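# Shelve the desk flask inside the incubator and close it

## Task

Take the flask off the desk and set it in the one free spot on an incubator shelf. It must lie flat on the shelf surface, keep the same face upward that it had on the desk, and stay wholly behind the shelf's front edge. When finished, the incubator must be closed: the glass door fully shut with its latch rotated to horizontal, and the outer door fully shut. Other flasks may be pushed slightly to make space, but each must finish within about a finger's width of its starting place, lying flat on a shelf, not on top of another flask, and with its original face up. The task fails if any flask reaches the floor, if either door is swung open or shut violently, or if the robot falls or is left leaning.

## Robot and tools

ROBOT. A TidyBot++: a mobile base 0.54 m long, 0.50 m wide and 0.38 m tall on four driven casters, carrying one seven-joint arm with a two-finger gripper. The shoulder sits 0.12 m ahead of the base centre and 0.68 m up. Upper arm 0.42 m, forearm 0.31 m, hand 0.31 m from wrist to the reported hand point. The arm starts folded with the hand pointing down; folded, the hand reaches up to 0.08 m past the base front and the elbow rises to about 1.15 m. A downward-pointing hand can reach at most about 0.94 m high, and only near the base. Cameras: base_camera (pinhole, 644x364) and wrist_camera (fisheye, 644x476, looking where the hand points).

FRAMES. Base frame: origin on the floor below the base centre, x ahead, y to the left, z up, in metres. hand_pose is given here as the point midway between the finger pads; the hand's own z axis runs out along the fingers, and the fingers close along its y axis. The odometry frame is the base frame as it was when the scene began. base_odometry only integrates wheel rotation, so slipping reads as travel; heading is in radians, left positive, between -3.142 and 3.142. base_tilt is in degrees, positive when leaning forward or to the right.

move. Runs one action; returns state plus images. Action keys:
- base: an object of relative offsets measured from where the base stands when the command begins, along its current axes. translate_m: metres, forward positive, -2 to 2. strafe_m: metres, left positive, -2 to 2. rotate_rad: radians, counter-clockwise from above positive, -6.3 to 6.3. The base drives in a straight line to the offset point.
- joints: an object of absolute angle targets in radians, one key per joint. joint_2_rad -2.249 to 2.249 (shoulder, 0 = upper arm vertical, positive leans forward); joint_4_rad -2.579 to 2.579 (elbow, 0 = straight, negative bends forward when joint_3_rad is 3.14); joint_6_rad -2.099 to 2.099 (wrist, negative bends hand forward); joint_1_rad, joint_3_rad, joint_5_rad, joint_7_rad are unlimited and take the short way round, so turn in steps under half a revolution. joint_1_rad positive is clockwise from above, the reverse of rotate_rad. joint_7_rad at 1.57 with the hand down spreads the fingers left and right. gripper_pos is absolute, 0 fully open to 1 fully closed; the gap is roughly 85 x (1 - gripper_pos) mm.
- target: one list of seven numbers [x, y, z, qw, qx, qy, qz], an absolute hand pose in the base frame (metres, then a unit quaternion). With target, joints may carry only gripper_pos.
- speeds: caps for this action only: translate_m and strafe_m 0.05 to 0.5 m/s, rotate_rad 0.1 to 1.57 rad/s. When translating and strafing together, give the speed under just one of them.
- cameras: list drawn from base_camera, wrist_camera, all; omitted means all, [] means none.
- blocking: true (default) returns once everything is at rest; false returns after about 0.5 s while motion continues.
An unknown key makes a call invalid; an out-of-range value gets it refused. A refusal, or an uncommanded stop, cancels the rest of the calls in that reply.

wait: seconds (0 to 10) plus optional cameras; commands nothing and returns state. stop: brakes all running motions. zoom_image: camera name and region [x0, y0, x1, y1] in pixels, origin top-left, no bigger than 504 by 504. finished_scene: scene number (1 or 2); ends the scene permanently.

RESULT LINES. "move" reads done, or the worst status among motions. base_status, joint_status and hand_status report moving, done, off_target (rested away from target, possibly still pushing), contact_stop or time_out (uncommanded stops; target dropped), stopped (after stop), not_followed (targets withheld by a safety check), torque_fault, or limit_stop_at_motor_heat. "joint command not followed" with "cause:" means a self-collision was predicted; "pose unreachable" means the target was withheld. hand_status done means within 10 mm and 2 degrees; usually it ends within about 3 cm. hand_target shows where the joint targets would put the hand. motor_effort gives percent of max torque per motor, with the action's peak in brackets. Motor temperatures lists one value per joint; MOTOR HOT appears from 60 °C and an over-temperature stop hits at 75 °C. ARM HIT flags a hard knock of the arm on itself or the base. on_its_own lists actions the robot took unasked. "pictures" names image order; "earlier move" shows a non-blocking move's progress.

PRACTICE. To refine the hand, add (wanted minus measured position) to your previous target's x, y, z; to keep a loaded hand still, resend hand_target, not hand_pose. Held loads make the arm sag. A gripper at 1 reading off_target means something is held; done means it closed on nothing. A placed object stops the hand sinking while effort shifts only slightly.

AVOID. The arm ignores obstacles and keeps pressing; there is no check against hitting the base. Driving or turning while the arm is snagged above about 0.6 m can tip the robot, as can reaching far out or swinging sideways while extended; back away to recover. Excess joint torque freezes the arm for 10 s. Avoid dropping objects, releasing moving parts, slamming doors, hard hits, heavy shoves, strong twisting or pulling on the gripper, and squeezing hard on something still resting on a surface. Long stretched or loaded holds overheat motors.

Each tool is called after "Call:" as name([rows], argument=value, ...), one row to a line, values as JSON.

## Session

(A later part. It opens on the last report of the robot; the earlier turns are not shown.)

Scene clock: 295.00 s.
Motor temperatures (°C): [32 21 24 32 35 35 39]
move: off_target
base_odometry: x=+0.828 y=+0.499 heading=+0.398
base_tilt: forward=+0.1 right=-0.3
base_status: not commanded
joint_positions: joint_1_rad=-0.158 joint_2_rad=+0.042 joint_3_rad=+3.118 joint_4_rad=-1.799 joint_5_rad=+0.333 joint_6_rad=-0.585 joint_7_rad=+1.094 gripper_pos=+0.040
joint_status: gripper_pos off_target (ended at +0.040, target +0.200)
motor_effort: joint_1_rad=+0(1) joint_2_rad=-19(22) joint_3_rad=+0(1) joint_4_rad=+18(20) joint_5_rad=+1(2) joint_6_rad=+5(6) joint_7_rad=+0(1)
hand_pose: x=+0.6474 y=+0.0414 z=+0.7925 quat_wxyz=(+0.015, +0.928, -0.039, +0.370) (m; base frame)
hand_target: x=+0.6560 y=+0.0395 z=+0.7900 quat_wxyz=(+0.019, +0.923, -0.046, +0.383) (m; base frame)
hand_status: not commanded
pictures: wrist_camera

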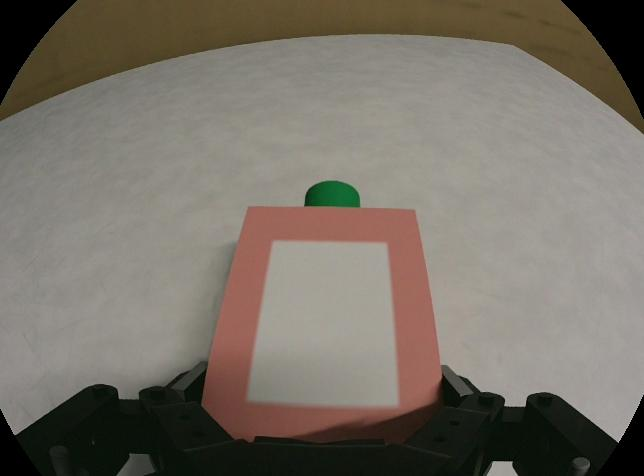

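Call:
move(joints={"gripper_pos": 0.5}, cameras=[])

Call:
move(target=[0.650, 0.0395, 0.83, 0.0191, 0.9226, -0.0462, 0.3825], cameras=["wrist_camera"])

Scene clock: 302.10 s.
Motor temperatures (°C): [32 21 24 32 35 35 39]
move: off_target
base_odometry: x=+0.828 y=+0.499 heading=+0.398
base_tilt: forward=+0.1 right=-0.3
base_status: not commanded
joint_positions: joint_1_rad=-0.158 joint_2_rad=+0.042 joint_3_rad=+3.118 joint_4_rad=-1.799 joint_5_rad=+0.333 joint_6_rad=-0.585 joint_7_rad=+1.094 gripper_pos=+0.040
joint_status: gripper_pos off_target (ended at +0.040, target +0.500)
motor_effort: joint_1_rad=-1(1) joint_2_rad=-18(19) joint_3_rad=+0(2) joint_4_rad=+18(18) joint_5_rad=+1(2) joint_6_rad=+5(5) joint_7_rad=+0(1)
hand_pose: x=+0.6474 y=+0.0414 z=+0.7925 quat_wxyz=(+0.015, +0.928, -0.039, +0.370) (m; base frame)
hand_target: x=+0.6560 y=+0.0395 z=+0.7900 quat_wxyz=(+0.019, +0.923, -0.046, +0.383) (m; base frame)
hand_status: not commanded
pictures: none
No camera images: "cameras" was empty.

Scene clock: 303.00 s.
Motor temperatures (°C): [32 21 24 32 35 35 39]
move: off_target
base_odometry: x=+0.828 y=+0.499 heading=+0.398
base_tilt: forward=+0.0 right=-0.4
base_status: not commanded
joint_positions: joint_1_rad=-0.144 joint_2_rad=+0.038 joint_3_rad=+3.098 joint_4_rad=-1.736 joint_5_rad=+0.333 joint_6_rad=-0.634 joint_7_rad=+1.094 gripper_pos=+0.040
joint_status: not commanded
motor_effort: joint_1_rad=+0(1) joint_2_rad=-22(23) joint_3_rad=-1(2) joint_4_rad=+21(22) joint_5_rad=+2(2) joint_6_rad=+6(7) joint_7_rad=+0(1)
hand_pose: x=+0.6545 y=+0.0413 z=+0.8174 quat_wxyz=(+0.016, +0.924, -0.044, +0.380) (m; base frame)
hand_target: x=+0.6500 y=+0.0395 z=+0.8300 quat_wxyz=(+0.019, +0.923, -0.046, +0.383) (m; base frame)
hand_status: off_target (0.014 m and 0.5 deg from the pose sent, 0.038 m and 1.8 deg at the start)
pictures: wrist_camera

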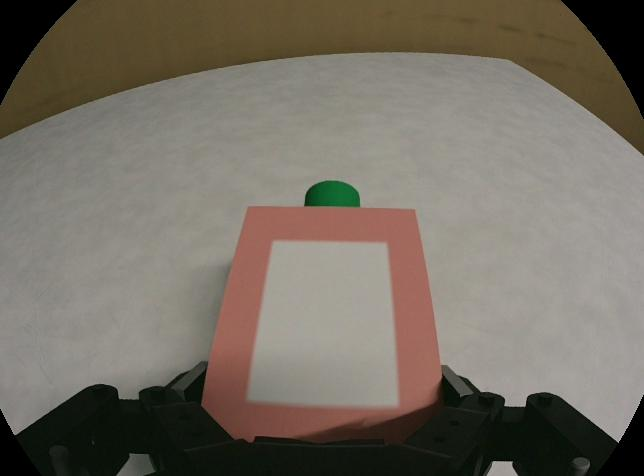

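Call:
move(target=[0.62, 0.0395, 0.95, 0.0191, 0.9226, -0.0462, 0.3825], cameras=["wrist_camera"])

Call:
move(base={"translate_m": -0.7}, speeds={"translate_m": 0.3}, cameras=[])

Call:
move(base={"rotate_rad": -1.3}, speeds={"rotate_rad": 0.6}, cameras=["wrist_camera"])

Scene clock: 313.97 s.
Motor temperatures (°C): [32 21 24 32 35 35 39]
move: off_target
base_odometry: x=+0.828 y=+0.499 heading=+0.398
base_tilt: forward=+0.1 right=-0.4
base_status: not commanded
joint_positions: joint_1_rad=-0.110 joint_2_rad=-0.024 joint_3_rad=+3.053 joint_4_rad=-1.413 joint_5_rad=+0.311 joint_6_rad=-0.989 joint_7_rad=+1.148 gripper_pos=+0.040
joint_status: not commanded
motor_effort: joint_1_rad=-1(1) joint_2_rad=-20(24) joint_3_rad=-1(2) joint_4_rad=+21(22) joint_5_rad=+3(3) joint_6_rad=+7(7) joint_7_rad=+1(1)
hand_pose: x=+0.6354 y=+0.0249 z=+0.9468 quat_wxyz=(+0.033, +0.914, -0.071, +0.397) (m; base frame)
hand_target: x=+0.6200 y=+0.0395 z=+0.9500 quat_wxyz=(+0.019, +0.923, -0.046, +0.383) (m; base frame)
hand_status: off_target (0.021 m and 3.8 deg from the pose sent, 0.137 m and 0.5 deg at the start)
pictures: wrist_camera

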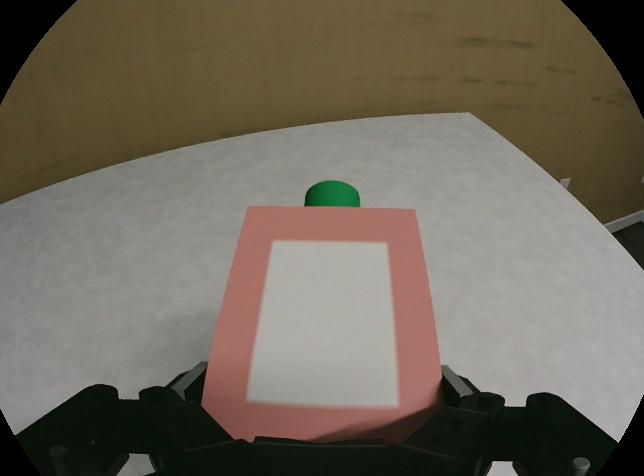

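Scene clock: 317.23 s.
Motor temperatures (°C): [32 21 24 32 35 35 39]
move: done
base_odometry: x=+0.183 y=+0.227 heading=+0.397
base_tilt: forward=+0.1 right=-0.3
base_status: done
joint_positions: joint_1_rad=-0.107 joint_2_rad=-0.032 joint_3_rad=+3.050 joint_4_rad=-1.413 joint_5_rad=+0.309 joint_6_rad=-0.994 joint_7_rad=+1.148 gripper_pos=+0.040
joint_status: not commanded
motor_effort: joint_1_rad=+0(2) joint_2_rad=-19(23) joint_3_rad=-1(1) joint_4_rad=+21(22) joint_5_rad=+3(3) joint_6_rad=+7(7) joint_7_rad=+0(1)
hand_pose: x=+0.6320 y=+0.0245 z=+0.9498 quat_wxyz=(+0.032, +0.914, -0.072, +0.398) (m; base frame)
hand_target: x=+0.6200 y=+0.0395 z=+0.9500 quat_wxyz=(+0.019, +0.923, -0.046, +0.383) (m; base frame)
hand_status: not commanded
pictures: none
No camera images: "cameras" was empty.

Scene clock: 320.07 s.
Motor temperatures (°C): [32 21 24 32 35 35 39]
move: done
base_odometry: x=+0.183 y=+0.227 heading=-0.902
base_tilt: forward=+0.0 right=-0.3
base_status: done
joint_positions: joint_1_rad=-0.097 joint_2_rad=-0.032 joint_3_rad=+3.041 joint_4_rad=-1.413 joint_5_rad=+0.304 joint_6_rad=-0.994 joint_7_rad=+1.148 gripper_pos=+0.040
joint_status: not commanded
motor_effort: joint_1_rad=+0(3) joint_2_rad=-20(20) joint_3_rad=+0(3) joint_4_rad=+21(22) joint_5_rad=+3(3) joint_6_rad=+7(7) joint_7_rad=+1(1)
hand_pose: x=+0.6317 y=+0.0252 z=+0.9494 quat_wxyz=(+0.030, +0.914, -0.073, +0.398) (m; base frame)
hand_target: x=+0.6200 y=+0.0395 z=+0.9500 quat_wxyz=(+0.019, +0.923, -0.046, +0.383) (m; base frame)
hand_status: not commanded
pictures: wrist_camera

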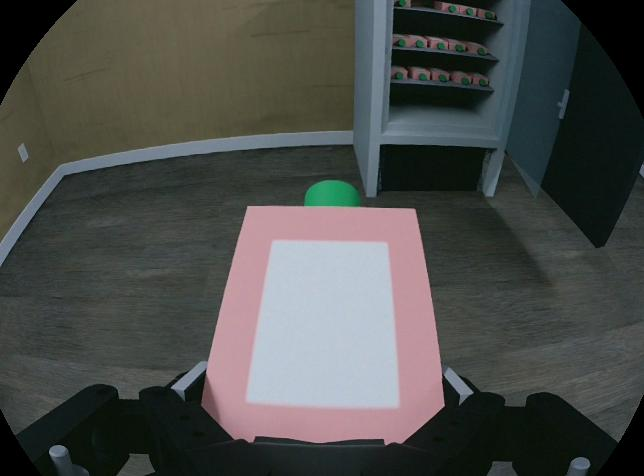

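Call:
move(base={"rotate_rad": -0.07}, target=[0.62, 0.0, 1.10, -0.0115, 0.9238, 0.0115, 0.3827], cameras=["wrist_camera"])

Call:
move(base={"strafe_m": -0.6, "translate_m": 0.4}, speeds={"translate_m": 0.3}, cameras=["wrist_camera"])

Scene clock: 357.93 s.
Motor temperatures (°C): [31 21 24 32 35 35 39]
move: off_target
base_odometry: x=+0.183 y=+0.227 heading=-0.972
base_tilt: forward=+0.1 right=-0.3
base_status: done
joint_positions: joint_1_rad=-0.005 joint_2_rad=+0.129 joint_3_rad=+3.162 joint_4_rad=-0.674 joint_5_rad=+0.005 joint_6_rad=-1.516 joint_7_rad=+1.535 gripper_pos=+0.040
joint_status: not commanded
motor_effort: joint_1_rad=+1(2) joint_2_rad=-22(22) joint_3_rad=-1(3) joint_4_rad=+17(22) joint_5_rad=+1(4) joint_6_rad=+7(8) joint_7_rad=+1(1)
hand_pose: x=+0.6274 y=-0.0068 z=+1.1059 quat_wxyz=(-0.001, +0.916, -0.024, +0.400) (m; base frame)
hand_target: x=+0.6200 y=+0.0000 z=+1.1000 quat_wxyz=(-0.012, +0.924, +0.011, +0.383) (m; base frame)
hand_status: off_target (0.012 m and 4.8 deg from the pose sent, 0.153 m and 11.0 deg at the start)
pictures: wrist_camera

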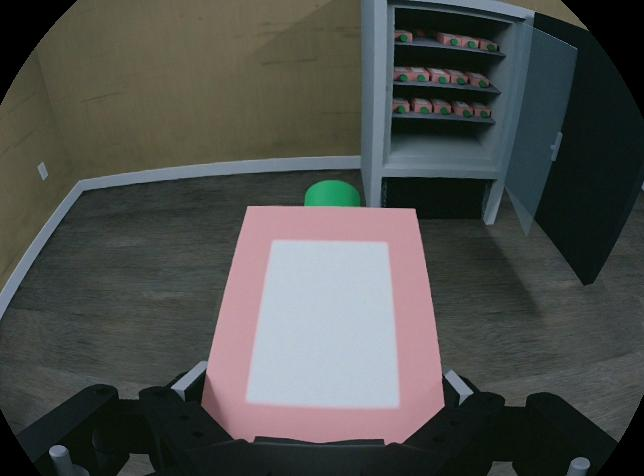

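Scene clock: 361.30 s.
Motor temperatures (°C): [31 21 24 32 35 35 39]
move: done
base_odometry: x=-0.087 y=-0.442 heading=-0.973
base_tilt: forward=+0.1 right=-0.3
base_status: done
joint_positions: joint_1_rad=+0.004 joint_2_rad=+0.141 joint_3_rad=+3.168 joint_4_rad=-0.672 joint_5_rad=-0.003 joint_6_rad=-1.521 joint_7_rad=+1.538 gripper_pos=+0.040
joint_status: not commanded
motor_effort: joint_1_rad=-1(2) joint_2_rad=-22(24) joint_3_rad=-1(2) joint_4_rad=+17(18) joint_5_rad=+0(1) joint_6_rad=+7(8) joint_7_rad=+1(1)
hand_pose: x=+0.6316 y=-0.0120 z=+1.0990 quat_wxyz=(+0.000, +0.919, -0.028, +0.393) (m; base frame)
hand_target: x=+0.6200 y=+0.0000 z=+1.1000 quat_wxyz=(-0.012, +0.924, +0.011, +0.383) (m; base frame)
hand_status: not commanded
pictures: wrist_camera

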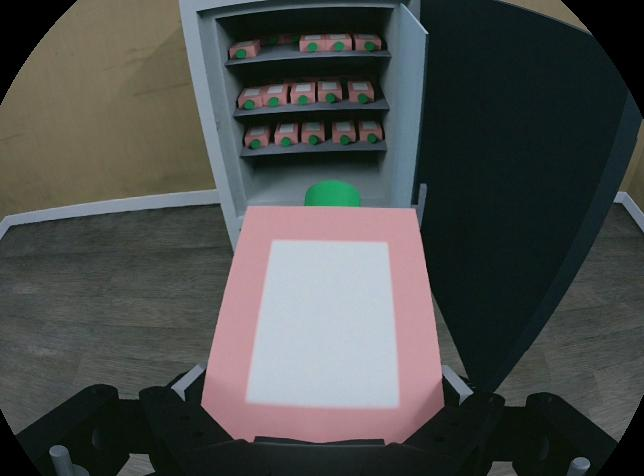

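Call:
zoom_image(camera="wrist_camera", region=[200, 0, 420, 160])

Scaled by 2.291.

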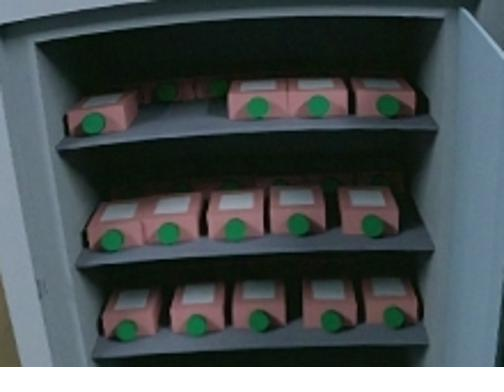

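Call:
move(base={"translate_m": 0.35}, speeds={"translate_m": 0.3}, target=[0.62, 0.01, 1.10, -0.023, 0.9236, 0.023, 0.3827], cameras=["wrist_camera"])

Call:
zoom_image(camera="wrist_camera", region=[160, 0, 440, 200])

Scene clock: 396.43 s.
Motor temperatures (°C): [31 21 23 32 35 35 39]
move: off_target
base_odometry: x=+0.110 y=-0.731 heading=-0.973
base_tilt: forward=+0.1 right=-0.3
base_status: done
joint_positions: joint_1_rad=+0.005 joint_2_rad=+0.152 joint_3_rad=+3.168 joint_4_rad=-0.670 joint_5_rad=-0.030 joint_6_rad=-1.524 joint_7_rad=+1.549 gripper_pos=+0.040
joint_status: not commanded
motor_effort: joint_1_rad=+0(1) joint_2_rad=-22(27) joint_3_rad=-1(2) joint_4_rad=+17(18) joint_5_rad=+0(1) joint_6_rad=+7(8) joint_7_rad=+0(1)
hand_pose: x=+0.6356 y=-0.0041 z=+1.0938 quat_wxyz=(-0.010, +0.922, -0.019, +0.387) (m; base frame)
hand_target: x=+0.6200 y=+0.0100 z=+1.1000 quat_wxyz=(-0.023, +0.923, +0.023, +0.383) (m; base frame)
hand_status: off_target (0.022 m and 5.0 deg from the pose sent, 0.025 m and 6.5 deg at the start)
pictures: wrist_camera

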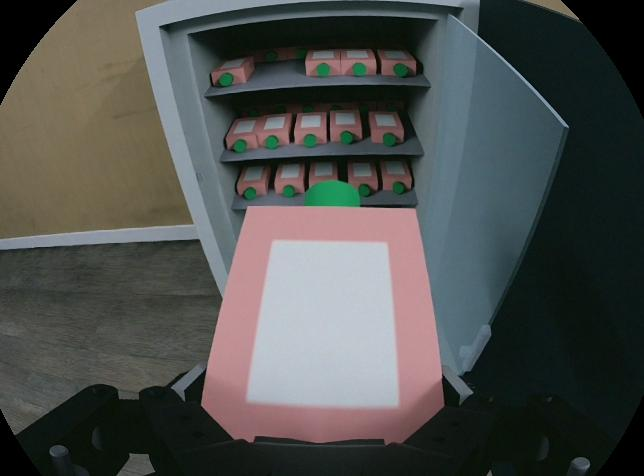

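Scaled by 1.800.

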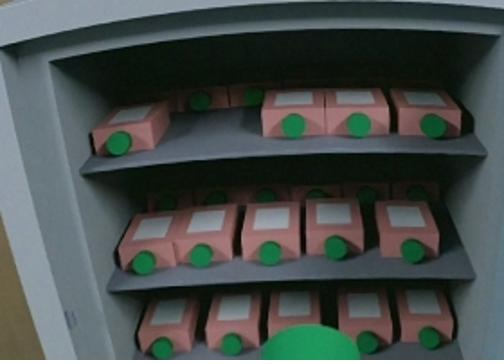

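Call:
move(base={"rotate_rad": 0.055, "strafe_m": 0.02, "translate_m": 0.1}, speeds={"translate_m": 0.2}, cameras=["wrist_camera"])

Call:
zoom_image(camera="wrist_camera", region=[160, 0, 440, 200])

Scene clock: 426.93 s.
Motor temperatures (°C): [31 21 23 32 35 35 39]
move: done
base_odometry: x=+0.183 y=-0.802 heading=-0.917
base_tilt: forward=+0.0 right=-0.3
base_status: done
joint_positions: joint_1_rad=+0.009 joint_2_rad=+0.154 joint_3_rad=+3.169 joint_4_rad=-0.668 joint_5_rad=-0.036 joint_6_rad=-1.526 joint_7_rad=+1.549 gripper_pos=+0.040
joint_status: not commanded
motor_effort: joint_1_rad=+0(3) joint_2_rad=-22(27) joint_3_rad=-1(3) joint_4_rad=+17(18) joint_5_rad=+0(1) joint_6_rad=+7(8) joint_7_rad=+1(1)
hand_pose: x=+0.6359 y=-0.0042 z=+1.0933 quat_wxyz=(-0.012, +0.922, -0.019, +0.386) (m; base frame)
hand_target: x=+0.6200 y=+0.0100 z=+1.1000 quat_wxyz=(-0.023, +0.923, +0.023, +0.383) (m; base frame)
hand_status: not commanded
pictures: wrist_camera

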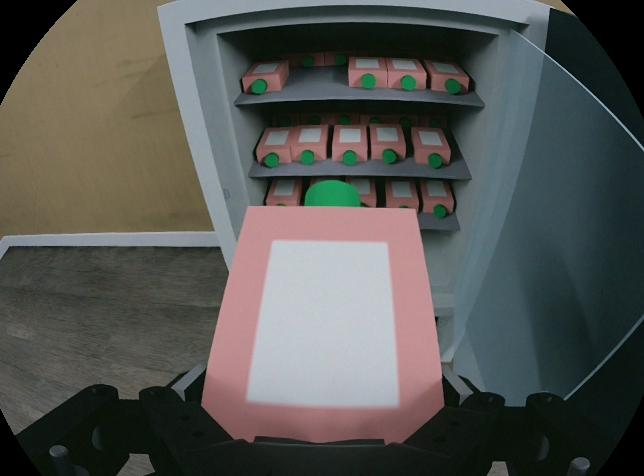

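Scaled by 1.800.

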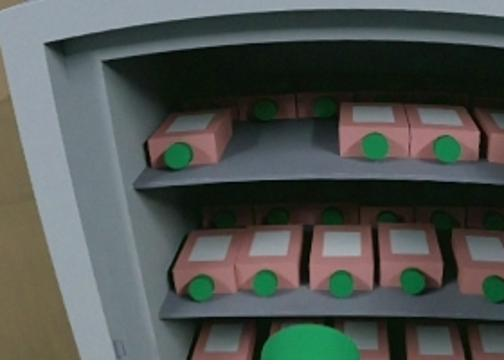

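Call:
move(target=[0.70, 0.015, 1.04, -0.011, 0.93, 0.042, 0.367], cameras=["wrist_camera"])

Scene clock: 448.67 s.
Motor temperatures (°C): [31 21 23 32 35 35 39]
move: off_target
base_odometry: x=+0.183 y=-0.802 heading=-0.917
base_tilt: forward=+0.0 right=-0.3
base_status: not commanded
joint_positions: joint_1_rad=+0.009 joint_2_rad=+0.285 joint_3_rad=+3.169 joint_4_rad=-0.695 joint_5_rad=-0.036 joint_6_rad=-1.474 joint_7_rad=+1.578 gripper_pos=+0.040
joint_status: not commanded
motor_effort: joint_1_rad=-1(2) joint_2_rad=-29(33) joint_3_rad=-1(2) joint_4_rad=+18(20) joint_5_rad=+0(1) joint_6_rad=+6(7) joint_7_rad=+0(1)
hand_pose: x=+0.6962 y=-0.0049 z=+1.0203 quat_wxyz=(-0.007, +0.941, -0.007, +0.337) (m; base frame)
hand_target: x=+0.7000 y=+0.0150 z=+1.0400 quat_wxyz=(-0.011, +0.929, +0.042, +0.367) (m; base frame)
hand_status: off_target (0.028 m and 6.7 deg from the pose sent, 0.086 m and 7.4 deg at the start)
pictures: wrist_camera

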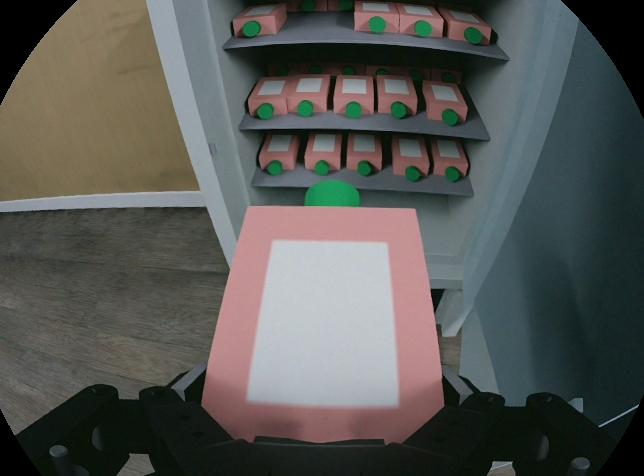

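Call:
move(target=[0.71, 0.02, 1.07, -0.004, 0.92, 0.049, 0.394], cameras=["wrist_camera"])

Call:
move(base={"translate_m": 0.3}, speeds={"translate_m": 0.15})

Call:
zoom_image(camera="wrist_camera", region=[160, 0, 500, 220])

Scene clock: 470.23 s.
Motor temperatures (°C): [31 22 23 32 35 35 39]
move: off_target
base_odometry: x=+0.183 y=-0.802 heading=-0.917
base_tilt: forward=+0.0 right=-0.4
base_status: not commanded
joint_positions: joint_1_rad=-0.006 joint_2_rad=+0.299 joint_3_rad=+3.169 joint_4_rad=-0.592 joint_5_rad=-0.036 joint_6_rad=-1.474 joint_7_rad=+1.579 gripper_pos=+0.040
joint_status: not commanded
motor_effort: joint_1_rad=+0(1) joint_2_rad=-29(30) joint_3_rad=-2(2) joint_4_rad=+18(19) joint_5_rad=+0(1) joint_6_rad=+7(7) joint_7_rad=+0(1)
hand_pose: x=+0.7058 y=+0.0040 z=+1.0594 quat_wxyz=(-0.008, +0.926, +0.001, +0.379) (m; base frame)
hand_target: x=+0.7100 y=+0.0200 z=+1.0700 quat_wxyz=(-0.004, +0.918, +0.049, +0.393) (m; base frame)
hand_status: off_target (0.020 m and 5.8 deg from the pose sent, 0.057 m and 9.5 deg at the start)
pictures: wrist_camera

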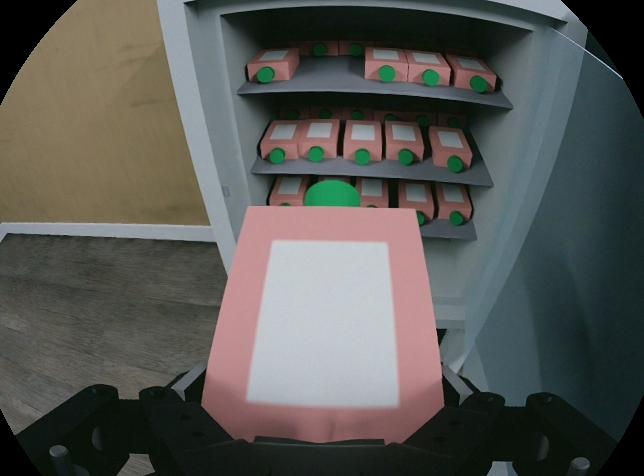

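Scene clock: 472.87 s.
Motor temperatures (°C): [31 22 23 32 35 35 39]
move: done
base_odometry: x=+0.365 y=-1.041 heading=-0.917
base_tilt: forward=+0.0 right=-0.3
base_status: done
joint_positions: joint_1_rad=-0.006 joint_2_rad=+0.316 joint_3_rad=+3.169 joint_4_rad=-0.591 joint_5_rad=-0.036 joint_6_rad=-1.474 joint_7_rad=+1.579 gripper_pos=+0.040
joint_status: not commanded
motor_effort: joint_1_rad=+0(1) joint_2_rad=-29(33) joint_3_rad=-1(2) joint_4_rad=+18(19) joint_5_rad=+0(1) joint_6_rad=+7(8) joint_7_rad=+0(1)
hand_pose: x=+0.7123 y=+0.0042 z=+1.0496 quat_wxyz=(-0.008, +0.929, +0.002, +0.371) (m; base frame)
hand_target: x=+0.7100 y=+0.0200 z=+1.0700 quat_wxyz=(-0.004, +0.918, +0.049, +0.393) (m; base frame)
hand_status: not commanded
pictures: base_camera, wrist_camera

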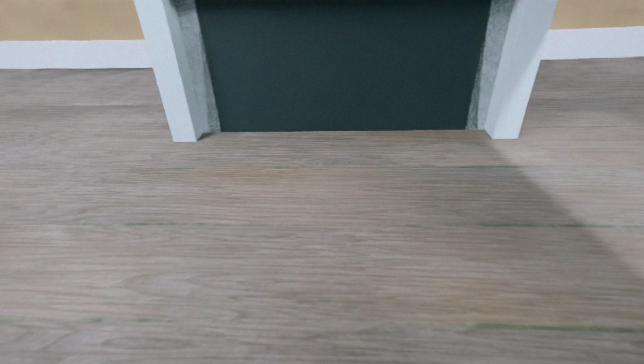

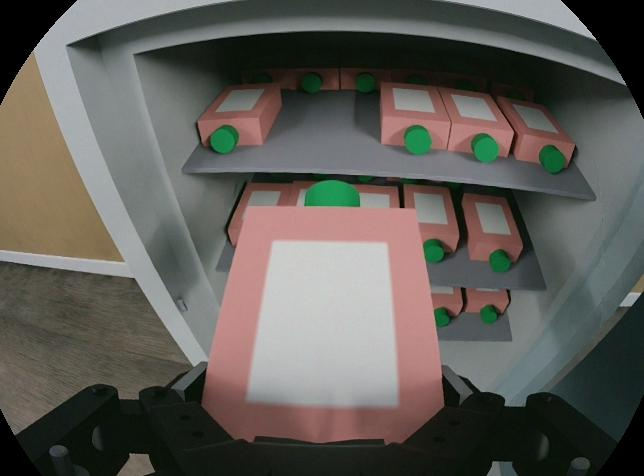

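Scaled by 1.482.

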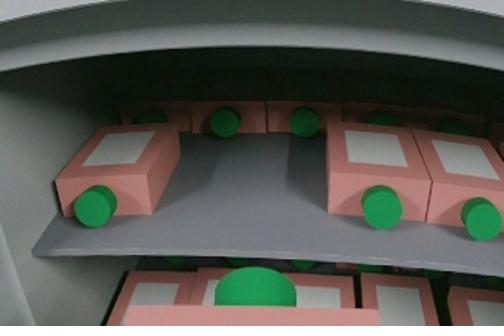

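Call:
move(base={"translate_m": 0.2}, speeds={"translate_m": 0.1}, cameras=["wrist_camera"])

Call:
zoom_image(camera="wrist_camera", region=[160, 80, 500, 300])

Scene clock: 506.40 s.
Motor temperatures (°C): [31 22 23 32 35 35 39]
move: time_out
base_odometry: x=+0.430 y=-1.125 heading=-0.918
base_tilt: forward=+0.1 right=-0.3
base_status: translate_m time_out (by the wheels' count: +0.106 of +0.200)
joint_positions: joint_1_rad=-0.010 joint_2_rad=+0.318 joint_3_rad=+3.168 joint_4_rad=-0.589 joint_5_rad=-0.036 joint_6_rad=-1.473 joint_7_rad=+1.579 gripper_pos=+0.040
joint_status: not commanded
motor_effort: joint_1_rad=+0(3) joint_2_rad=-30(46) joint_3_rad=-1(2) joint_4_rad=+18(23) joint_5_rad=-1(1) joint_6_rad=+7(9) joint_7_rad=+1(1)
hand_pose: x=+0.7133 y=+0.0069 z=+1.0501 quat_wxyz=(-0.009, +0.928, +0.004, +0.372) (m; base frame)
hand_target: x=+0.7100 y=+0.0200 z=+1.0700 quat_wxyz=(-0.004, +0.918, +0.049, +0.393) (m; base frame)
hand_status: not commanded
pictures: wrist_camera

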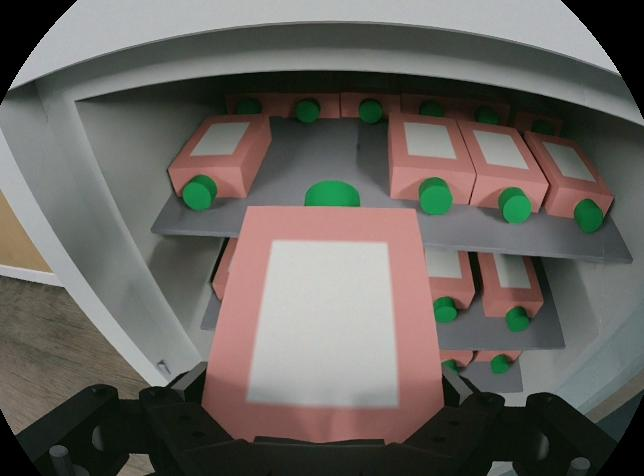

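Scaled by 1.482.

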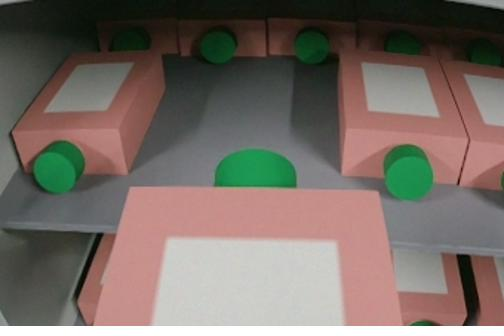

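Call:
move(base={"translate_m": -0.02}, cameras=["base_camera"])

Scene clock: 511.60 s.
Motor temperatures (°C): [31 22 23 32 35 35 39]
move: done
base_odometry: x=+0.418 y=-1.109 heading=-0.918
base_tilt: forward=+0.0 right=-0.3
base_status: done
joint_positions: joint_1_rad=-0.010 joint_2_rad=+0.310 joint_3_rad=+3.168 joint_4_rad=-0.588 joint_5_rad=-0.036 joint_6_rad=-1.473 joint_7_rad=+1.579 gripper_pos=+0.040
joint_status: not commanded
motor_effort: joint_1_rad=+0(1) joint_2_rad=-29(33) joint_3_rad=-1(2) joint_4_rad=+18(19) joint_5_rad=+0(0) joint_6_rad=+7(8) joint_7_rad=+1(1)
hand_pose: x=+0.7103 y=+0.0068 z=+1.0554 quat_wxyz=(-0.009, +0.926, +0.004, +0.376) (m; base frame)
hand_target: x=+0.7100 y=+0.0200 z=+1.0700 quat_wxyz=(-0.004, +0.918, +0.049, +0.393) (m; base frame)
hand_status: not commanded
pictures: base_camera

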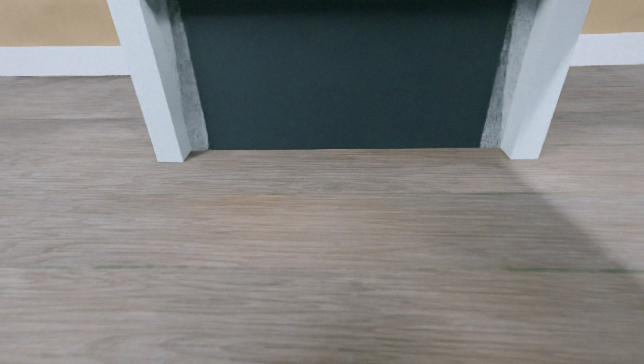

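Call:
move(base={"translate_m": -0.35}, speeds={"translate_m": 0.2}, cameras=["wrist_camera"])

Call:
move(base={"rotate_rad": -0.6}, speeds={"rotate_rad": 0.4}, cameras=["wrist_camera", "base_camera"])

Scene clock: 541.27 s.
Motor temperatures (°C): [31 22 23 32 35 35 39]
move: done
base_odometry: x=+0.205 y=-0.830 heading=-0.918
base_tilt: forward=+0.1 right=-0.4
base_status: done
joint_positions: joint_1_rad=-0.011 joint_2_rad=+0.311 joint_3_rad=+3.168 joint_4_rad=-0.588 joint_5_rad=-0.036 joint_6_rad=-1.473 joint_7_rad=+1.579 gripper_pos=+0.040
joint_status: not commanded
motor_effort: joint_1_rad=+1(2) joint_2_rad=-30(34) joint_3_rad=-1(2) joint_4_rad=+18(19) joint_5_rad=+0(1) joint_6_rad=+7(8) joint_7_rad=+0(1)
hand_pose: x=+0.7107 y=+0.0070 z=+1.0550 quat_wxyz=(-0.009, +0.927, +0.004, +0.376) (m; base frame)
hand_target: x=+0.7100 y=+0.0200 z=+1.0700 quat_wxyz=(-0.004, +0.918, +0.049, +0.393) (m; base frame)
hand_status: not commanded
pictures: wrist_camera

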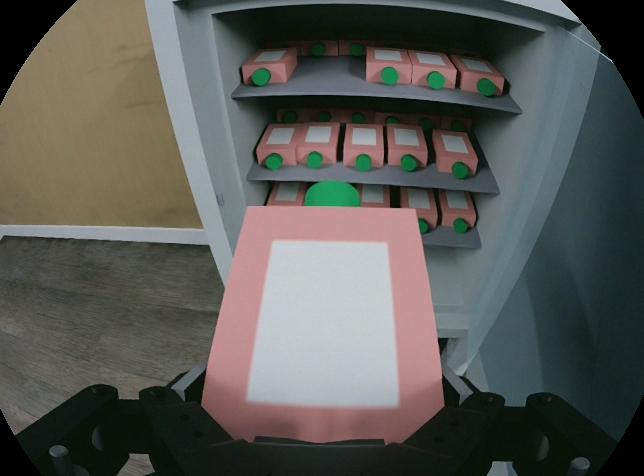

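Scene clock: 543.30 s.
Motor temperatures (°C): [31 22 23 32 35 35 39]
move: done
base_odometry: x=+0.205 y=-0.830 heading=-1.515
base_tilt: forward=+0.0 right=-0.3
base_status: done
joint_positions: joint_1_rad=-0.076 joint_2_rad=+0.310 joint_3_rad=+3.119 joint_4_rad=-0.587 joint_5_rad=-0.077 joint_6_rad=-1.473 joint_7_rad=+1.595 gripper_pos=+0.045
joint_status: not commanded
motor_effort: joint_1_rad=+9(11) joint_2_rad=-28(31) joint_3_rad=+7(9) joint_4_rad=+18(19) joint_5_rad=+8(12) joint_6_rad=+9(9) joint_7_rad=-1(3)
hand_pose: x=+0.7043 y=+0.0801 z=+1.0563 quat_wxyz=(-0.054, +0.923, +0.066, +0.374) (m; base frame)
hand_target: x=+0.7100 y=+0.0200 z=+1.0700 quat_wxyz=(-0.004, +0.918, +0.049, +0.393) (m; base frame)
hand_status: not commanded
pictures: base_camera, wrist_camera

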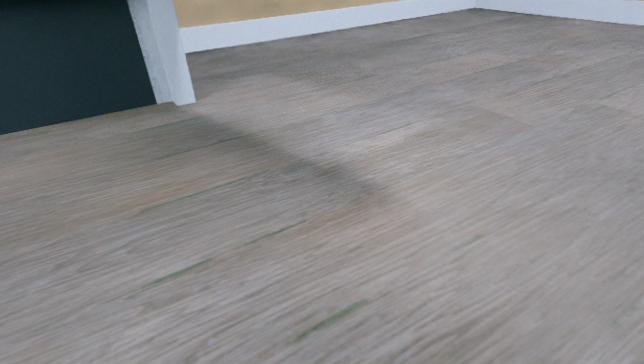

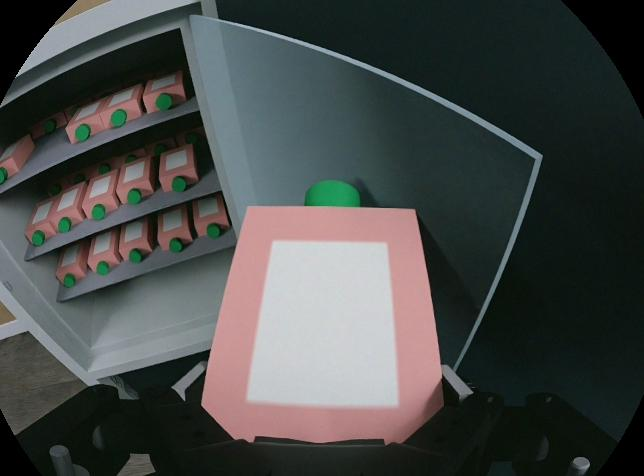

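Call:
move(base={"rotate_rad": 0.35}, speeds={"rotate_rad": 0.3}, cameras=["wrist_camera"])

Scene clock: 550.43 s.
Motor temperatures (°C): [31 22 23 32 35 35 39]
move: done
base_odometry: x=+0.205 y=-0.830 heading=-1.166
base_tilt: forward=+0.0 right=-0.3
base_status: done
joint_positions: joint_1_rad=-0.023 joint_2_rad=+0.311 joint_3_rad=+3.153 joint_4_rad=-0.587 joint_5_rad=-0.071 joint_6_rad=-1.473 joint_7_rad=+1.595 gripper_pos=+0.045
joint_status: not commanded
motor_effort: joint_1_rad=+0(7) joint_2_rad=-29(31) joint_3_rad=-1(5) joint_4_rad=+18(19) joint_5_rad=-1(6) joint_6_rad=+7(12) joint_7_rad=+1(1)
hand_pose: x=+0.7096 y=+0.0319 z=+1.0556 quat_wxyz=(-0.030, +0.926, +0.028, +0.376) (m; base frame)
hand_target: x=+0.7100 y=+0.0200 z=+1.0700 quat_wxyz=(-0.004, +0.918, +0.049, +0.393) (m; base frame)
hand_status: not commanded
pictures: wrist_camera

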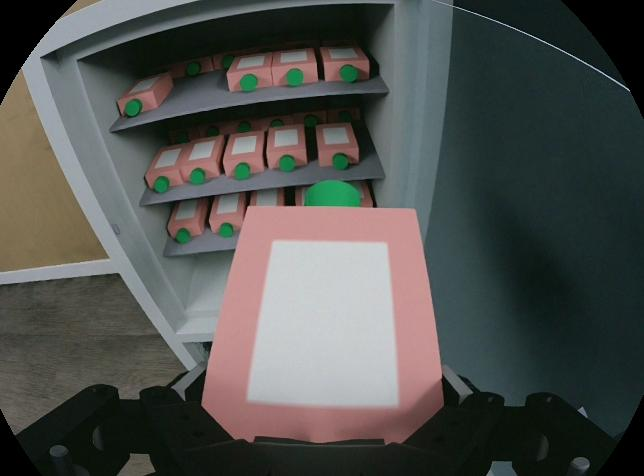

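Call:
move(base={"rotate_rad": 0.25}, speeds={"rotate_rad": 0.4}, cameras=[])

Call:
move(base={"translate_m": -0.6}, speeds={"translate_m": 0.3}, cameras=["wrist_camera"])

Call:
zoom_image(camera="wrist_camera", region=[200, 0, 644, 400])

Scene clock: 558.47 s.
Motor temperatures (°C): [31 22 23 31 35 35 39]
move: done
base_odometry: x=+0.205 y=-0.830 heading=-0.916
base_tilt: forward=+0.0 right=-0.2
base_status: done
joint_positions: joint_1_rad=-0.023 joint_2_rad=+0.311 joint_3_rad=+3.155 joint_4_rad=-0.587 joint_5_rad=-0.071 joint_6_rad=-1.473 joint_7_rad=+1.595 gripper_pos=+0.045
joint_status: not commanded
motor_effort: joint_1_rad=-1(4) joint_2_rad=-29(30) joint_3_rad=-1(4) joint_4_rad=+18(18) joint_5_rad=+0(1) joint_6_rad=+7(7) joint_7_rad=+0(1)
hand_pose: x=+0.7097 y=+0.0310 z=+1.0556 quat_wxyz=(-0.030, +0.926, +0.027, +0.376) (m; base frame)
hand_target: x=+0.7100 y=+0.0200 z=+1.0700 quat_wxyz=(-0.004, +0.918, +0.049, +0.393) (m; base frame)
hand_status: not commanded
pictures: none
No camera images: "cameras" was empty.

Scene clock: 561.33 s.
Motor temperatures (°C): [31 22 23 31 35 35 39]
move: done
base_odometry: x=-0.160 y=-0.354 heading=-0.917
base_tilt: forward=+0.1 right=-0.3
base_status: done
joint_positions: joint_1_rad=-0.023 joint_2_rad=+0.310 joint_3_rad=+3.155 joint_4_rad=-0.587 joint_5_rad=-0.071 joint_6_rad=-1.473 joint_7_rad=+1.595 gripper_pos=+0.045
joint_status: not commanded
motor_effort: joint_1_rad=-2(2) joint_2_rad=-29(34) joint_3_rad=-2(2) joint_4_rad=+17(19) joint_5_rad=+0(1) joint_6_rad=+7(8) joint_7_rad=+0(1)
hand_pose: x=+0.7096 y=+0.0310 z=+1.0558 quat_wxyz=(-0.030, +0.926, +0.027, +0.376) (m; base frame)
hand_target: x=+0.7100 y=+0.0200 z=+1.0700 quat_wxyz=(-0.004, +0.918, +0.049, +0.393) (m; base frame)
hand_status: not commanded
pictures: wrist_camera

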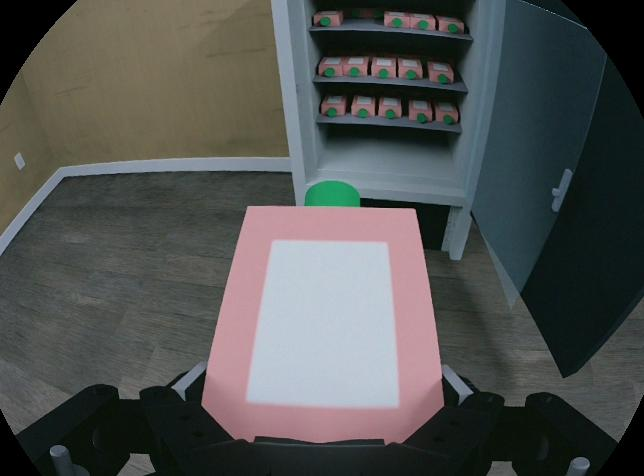

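Scaled by 1.135.

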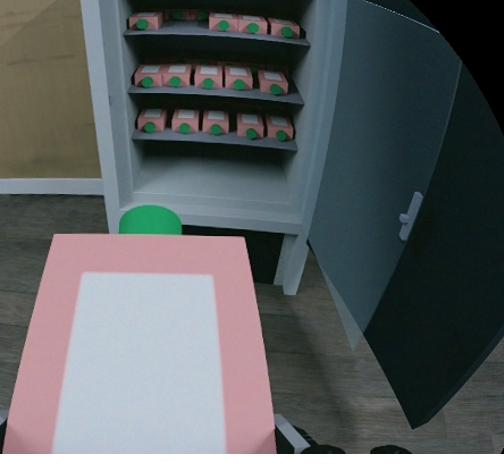

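Call:
move(target=[0.71, -0.011, 1.065, 0.026, 0.918, 0.022, 0.394], cameras=[])

Call:
move(base={"translate_m": 0.6}, speeds={"translate_m": 0.3}, cameras=["wrist_camera"])

Scene clock: 567.10 s.
Motor temperatures (°C): [31 22 23 31 35 35 39]
move: off_target
base_odometry: x=-0.160 y=-0.354 heading=-0.917
base_tilt: forward=+0.1 right=-0.4
base_status: not commanded
joint_positions: joint_1_rad=-0.022 joint_2_rad=+0.304 joint_3_rad=+3.175 joint_4_rad=-0.625 joint_5_rad=-0.056 joint_6_rad=-1.462 joint_7_rad=+1.595 gripper_pos=+0.045
joint_status: not commanded
motor_effort: joint_1_rad=-1(1) joint_2_rad=-29(32) joint_3_rad=-1(2) joint_4_rad=+18(19) joint_5_rad=+0(1) joint_6_rad=+7(7) joint_7_rad=+0(1)
hand_pose: x=+0.7093 y=+0.0166 z=+1.0442 quat_wxyz=(-0.016, +0.930, +0.016, +0.367) (m; base frame)
hand_target: x=+0.7100 y=-0.0110 z=+1.0650 quat_wxyz=(+0.026, +0.918, +0.022, +0.394) (m; base frame)
hand_status: off_target (0.035 m and 5.9 deg from the pose sent, 0.043 m and 6.8 deg at the start)
pictures: none
No camera images: "cameras" was empty.

Scene clock: 570.00 s.
Motor temperatures (°C): [31 22 23 31 35 35 39]
move: done
base_odometry: x=+0.205 y=-0.830 heading=-0.917
base_tilt: forward=+0.0 right=-0.3
base_status: done
joint_positions: joint_1_rad=-0.022 joint_2_rad=+0.299 joint_3_rad=+3.175 joint_4_rad=-0.626 joint_5_rad=-0.056 joint_6_rad=-1.462 joint_7_rad=+1.595 gripper_pos=+0.045
joint_status: not commanded
motor_effort: joint_1_rad=+0(3) joint_2_rad=-28(33) joint_3_rad=-1(2) joint_4_rad=+18(19) joint_5_rad=+0(1) joint_6_rad=+7(8) joint_7_rad=+1(1)
hand_pose: x=+0.7075 y=+0.0164 z=+1.0467 quat_wxyz=(-0.016, +0.929, +0.016, +0.369) (m; base frame)
hand_target: x=+0.7100 y=-0.0110 z=+1.0650 quat_wxyz=(+0.026, +0.918, +0.022, +0.394) (m; base frame)
hand_status: not commanded
pictures: wrist_camera

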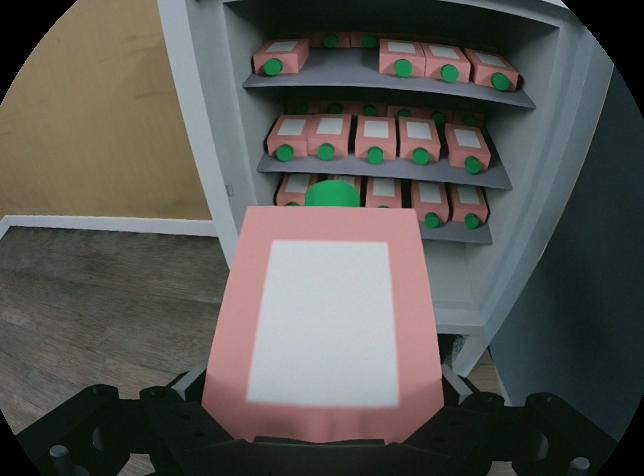

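Call:
move(base={"rotate_rad": -0.04, "strafe_m": 0.04, "translate_m": 0.25}, speeds={"translate_m": 0.15}, cameras=["wrist_camera", "base_camera"])

Scene clock: 588.23 s.
Motor temperatures (°C): [31 22 23 31 35 35 39]
move: done
base_odometry: x=+0.389 y=-1.005 heading=-0.958
base_tilt: forward=+0.0 right=-0.3
base_status: done
joint_positions: joint_1_rad=-0.013 joint_2_rad=+0.298 joint_3_rad=+3.181 joint_4_rad=-0.626 joint_5_rad=-0.055 joint_6_rad=-1.462 joint_7_rad=+1.595 gripper_pos=+0.045
joint_status: not commanded
motor_effort: joint_1_rad=+0(4) joint_2_rad=-29(33) joint_3_rad=-1(3) joint_4_rad=+17(19) joint_5_rad=+0(1) joint_6_rad=+7(8) joint_7_rad=+1(1)
hand_pose: x=+0.7075 y=+0.0078 z=+1.0470 quat_wxyz=(-0.012, +0.929, +0.009, +0.369) (m; base frame)
hand_target: x=+0.7100 y=-0.0110 z=+1.0650 quat_wxyz=(+0.026, +0.918, +0.022, +0.394) (m; base frame)
hand_status: not commanded
pictures: base_camera, wrist_camera

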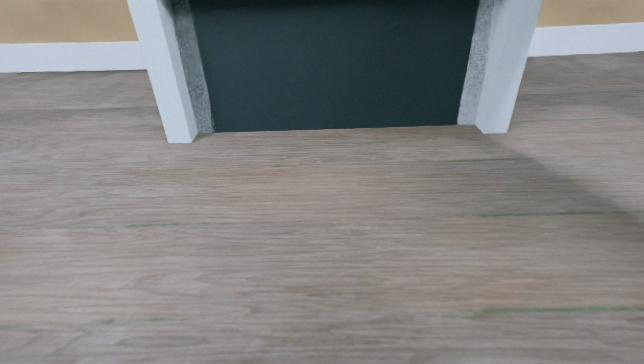

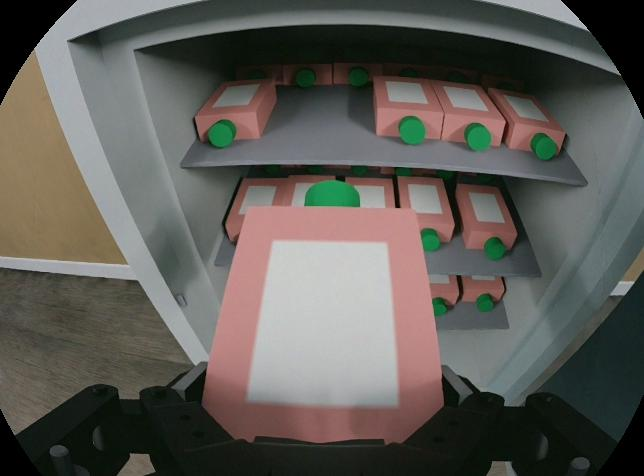

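Call:
move(base={"strafe_m": 0.015, "translate_m": 0.2}, speeds={"translate_m": 0.1}, cameras=["wrist_camera"])

Scene clock: 602.03 s.
Motor temperatures (°C): [31 22 23 31 35 35 39]
move: done
base_odometry: x=+0.516 y=-1.160 heading=-0.958
base_tilt: forward=+0.0 right=-0.3
base_status: done
joint_positions: joint_1_rad=-0.013 joint_2_rad=+0.297 joint_3_rad=+3.181 joint_4_rad=-0.626 joint_5_rad=-0.055 joint_6_rad=-1.462 joint_7_rad=+1.595 gripper_pos=+0.045
joint_status: not commanded
motor_effort: joint_1_rad=+0(2) joint_2_rad=-29(32) joint_3_rad=-1(2) joint_4_rad=+17(19) joint_5_rad=+0(1) joint_6_rad=+7(8) joint_7_rad=+0(1)
hand_pose: x=+0.7071 y=+0.0077 z=+1.0476 quat_wxyz=(-0.012, +0.929, +0.009, +0.370) (m; base frame)
hand_target: x=+0.7100 y=-0.0110 z=+1.0650 quat_wxyz=(+0.026, +0.918, +0.022, +0.394) (m; base frame)
hand_status: not commanded
pictures: wrist_camera

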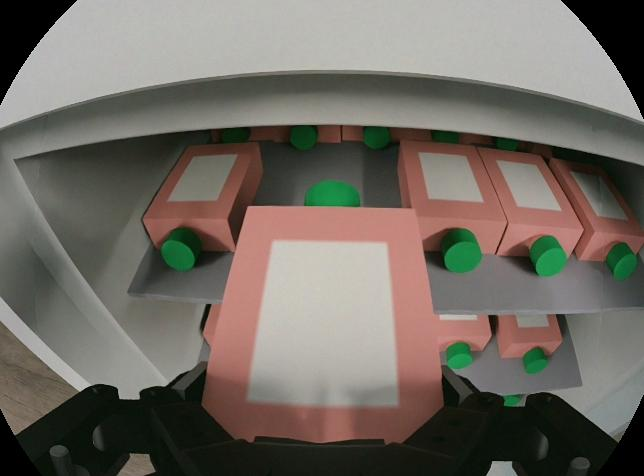

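Call:
move(target=[0.71, -0.011, 1.022, 0.03, 0.918, 0.018, 0.396], cameras=["wrist_camera"])

Scene clock: 651.17 s.
Motor temperatures (°C): [31 22 23 31 35 35 39]
move: off_target
base_odometry: x=+0.516 y=-1.160 heading=-0.958
base_tilt: forward=+0.1 right=-0.4
base_status: not commanded
joint_positions: joint_1_rad=-0.014 joint_2_rad=+0.230 joint_3_rad=+3.181 joint_4_rad=-0.900 joint_5_rad=-0.043 joint_6_rad=-1.278 joint_7_rad=+1.595 gripper_pos=+0.045
joint_status: not commanded
motor_effort: joint_1_rad=+0(1) joint_2_rad=-28(29) joint_3_rad=-1(2) joint_4_rad=+19(20) joint_5_rad=+0(1) joint_6_rad=+7(7) joint_7_rad=+0(1)
hand_pose: x=+0.7083 y=+0.0023 z=+0.9949 quat_wxyz=(-0.008, +0.933, +0.003, +0.359) (m; base frame)
hand_target: x=+0.7100 y=-0.0110 z=+1.0220 quat_wxyz=(+0.030, +0.918, +0.018, +0.396) (m; base frame)
hand_status: off_target (0.030 m and 6.5 deg from the pose sent, 0.032 m and 5.9 deg at the start)
pictures: wrist_camera

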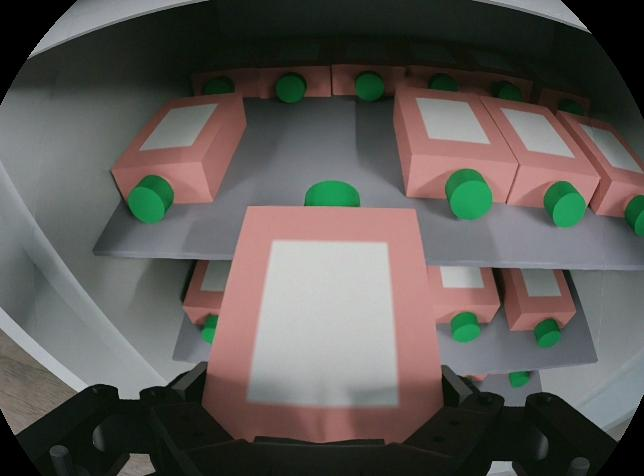

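Call:
move(base={"strafe_m": 0.012, "translate_m": 0.06}, speeds={"translate_m": 0.06}, cameras=["wrist_camera"])

Scene clock: 663.13 s.
Motor temperatures (°C): [31 22 23 31 35 35 39]
move: done
base_odometry: x=+0.561 y=-1.202 heading=-0.958
base_tilt: forward=+0.1 right=-0.3
base_status: done
joint_positions: joint_1_rad=-0.015 joint_2_rad=+0.221 joint_3_rad=+3.181 joint_4_rad=-0.900 joint_5_rad=-0.042 joint_6_rad=-1.272 joint_7_rad=+1.595 gripper_pos=+0.045
joint_status: not commanded
motor_effort: joint_1_rad=+0(2) joint_2_rad=-28(32) joint_3_rad=+0(2) joint_4_rad=+20(21) joint_5_rad=+0(1) joint_6_rad=+7(7) joint_7_rad=+0(1)
hand_pose: x=+0.7068 y=+0.0028 z=+1.0009 quat_wxyz=(-0.008, +0.931, +0.004, +0.366) (m; base frame)
hand_target: x=+0.7100 y=-0.0110 z=+1.0220 quat_wxyz=(+0.030, +0.918, +0.018, +0.396) (m; base frame)
hand_status: not commanded
pictures: wrist_camera

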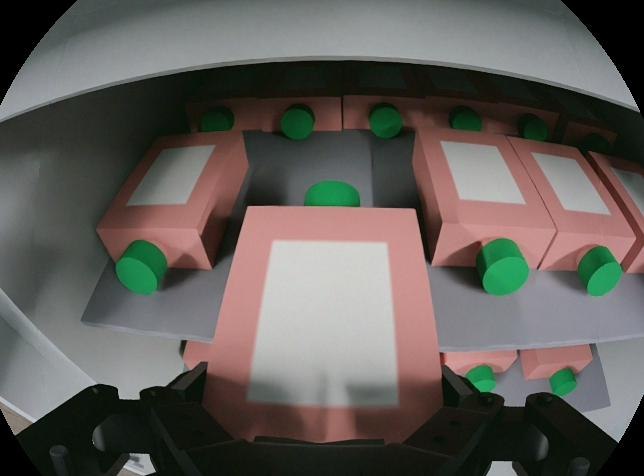

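Call:
move(target=[0.71, -0.011, 1.008, 0.03, 0.917, 0.018, 0.400], cameras=[])

Call:
move(base={"strafe_m": 0.003, "translate_m": 0.05}, speeds={"translate_m": 0.06}, cameras=["wrist_camera"])

Scene clock: 671.77 s.
Motor temperatures (°C): [31 22 23 31 35 35 39]
move: off_target
base_odometry: x=+0.561 y=-1.202 heading=-0.958
base_tilt: forward=+0.1 right=-0.3
base_status: not commanded
joint_positions: joint_1_rad=-0.015 joint_2_rad=+0.204 joint_3_rad=+3.181 joint_4_rad=-0.987 joint_5_rad=-0.040 joint_6_rad=-1.205 joint_7_rad=+1.595 gripper_pos=+0.045
joint_status: not commanded
motor_effort: joint_1_rad=+0(1) joint_2_rad=-27(29) joint_3_rad=-1(2) joint_4_rad=+20(21) joint_5_rad=+0(1) joint_6_rad=+7(7) joint_7_rad=+0(1)
hand_pose: x=+0.7077 y=+0.0013 z=+0.9816 quat_wxyz=(-0.007, +0.931, +0.002, +0.364) (m; base frame)
hand_target: x=+0.7100 y=-0.0110 z=+1.0080 quat_wxyz=(+0.030, +0.916, +0.018, +0.400) (m; base frame)
hand_status: off_target (0.029 m and 6.4 deg from the pose sent, 0.016 m and 6.3 deg at the start)
pictures: none
No camera images: "cameras" was empty.

Scene clock: 673.07 s.
Motor temperatures (°C): [31 22 23 31 35 35 39]
move: done
base_odometry: x=+0.592 y=-1.241 heading=-0.958
base_tilt: forward=+0.1 right=-0.3
base_status: done
joint_positions: joint_1_rad=-0.016 joint_2_rad=+0.196 joint_3_rad=+3.181 joint_4_rad=-0.988 joint_5_rad=-0.039 joint_6_rad=-1.202 joint_7_rad=+1.595 gripper_pos=+0.045
joint_status: not commanded
motor_effort: joint_1_rad=+0(2) joint_2_rad=-28(31) joint_3_rad=-1(2) joint_4_rad=+20(21) joint_5_rad=+0(1) joint_6_rad=+7(7) joint_7_rad=+1(1)
hand_pose: x=+0.7062 y=+0.0013 z=+0.9865 quat_wxyz=(-0.007, +0.929, +0.002, +0.369) (m; base frame)
hand_target: x=+0.7100 y=-0.0110 z=+1.0080 quat_wxyz=(+0.030, +0.916, +0.018, +0.400) (m; base frame)
hand_status: not commanded
pictures: wrist_camera

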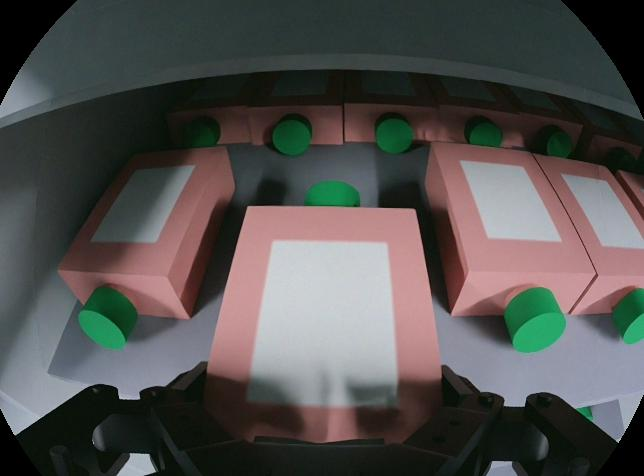

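Call:
move(base={"translate_m": 0.033}, speeds={"translate_m": 0.05}, cameras=["wrist_camera"])

Scene clock: 682.63 s.
Motor temperatures (°C): [31 22 23 31 35 35 39]
move: done
base_odometry: x=+0.611 y=-1.268 heading=-0.958
base_tilt: forward=+0.0 right=-0.3
base_status: done
joint_positions: joint_1_rad=-0.021 joint_2_rad=+0.134 joint_3_rad=+3.181 joint_4_rad=-1.051 joint_5_rad=-0.023 joint_6_rad=-1.226 joint_7_rad=+1.595 gripper_pos=+0.045
joint_status: not commanded
motor_effort: joint_1_rad=+2(2) joint_2_rad=-15(28) joint_3_rad=+0(1) joint_4_rad=+30(32) joint_5_rad=-2(2) joint_6_rad=+20(23) joint_7_rad=-2(2)
hand_pose: x=+0.6747 y=-0.0006 z=+0.9852 quat_wxyz=(-0.001, +0.934, +0.004, +0.357) (m; base frame)
hand_target: x=+0.7100 y=-0.0110 z=+1.0080 quat_wxyz=(+0.030, +0.916, +0.018, +0.400) (m; base frame)
hand_status: not commanded
pictures: wrist_camera

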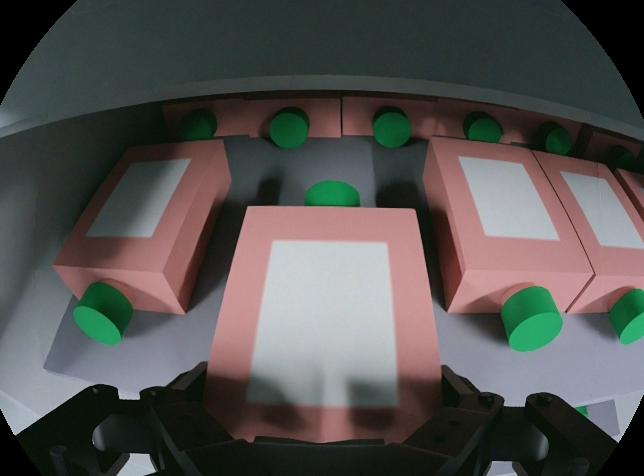

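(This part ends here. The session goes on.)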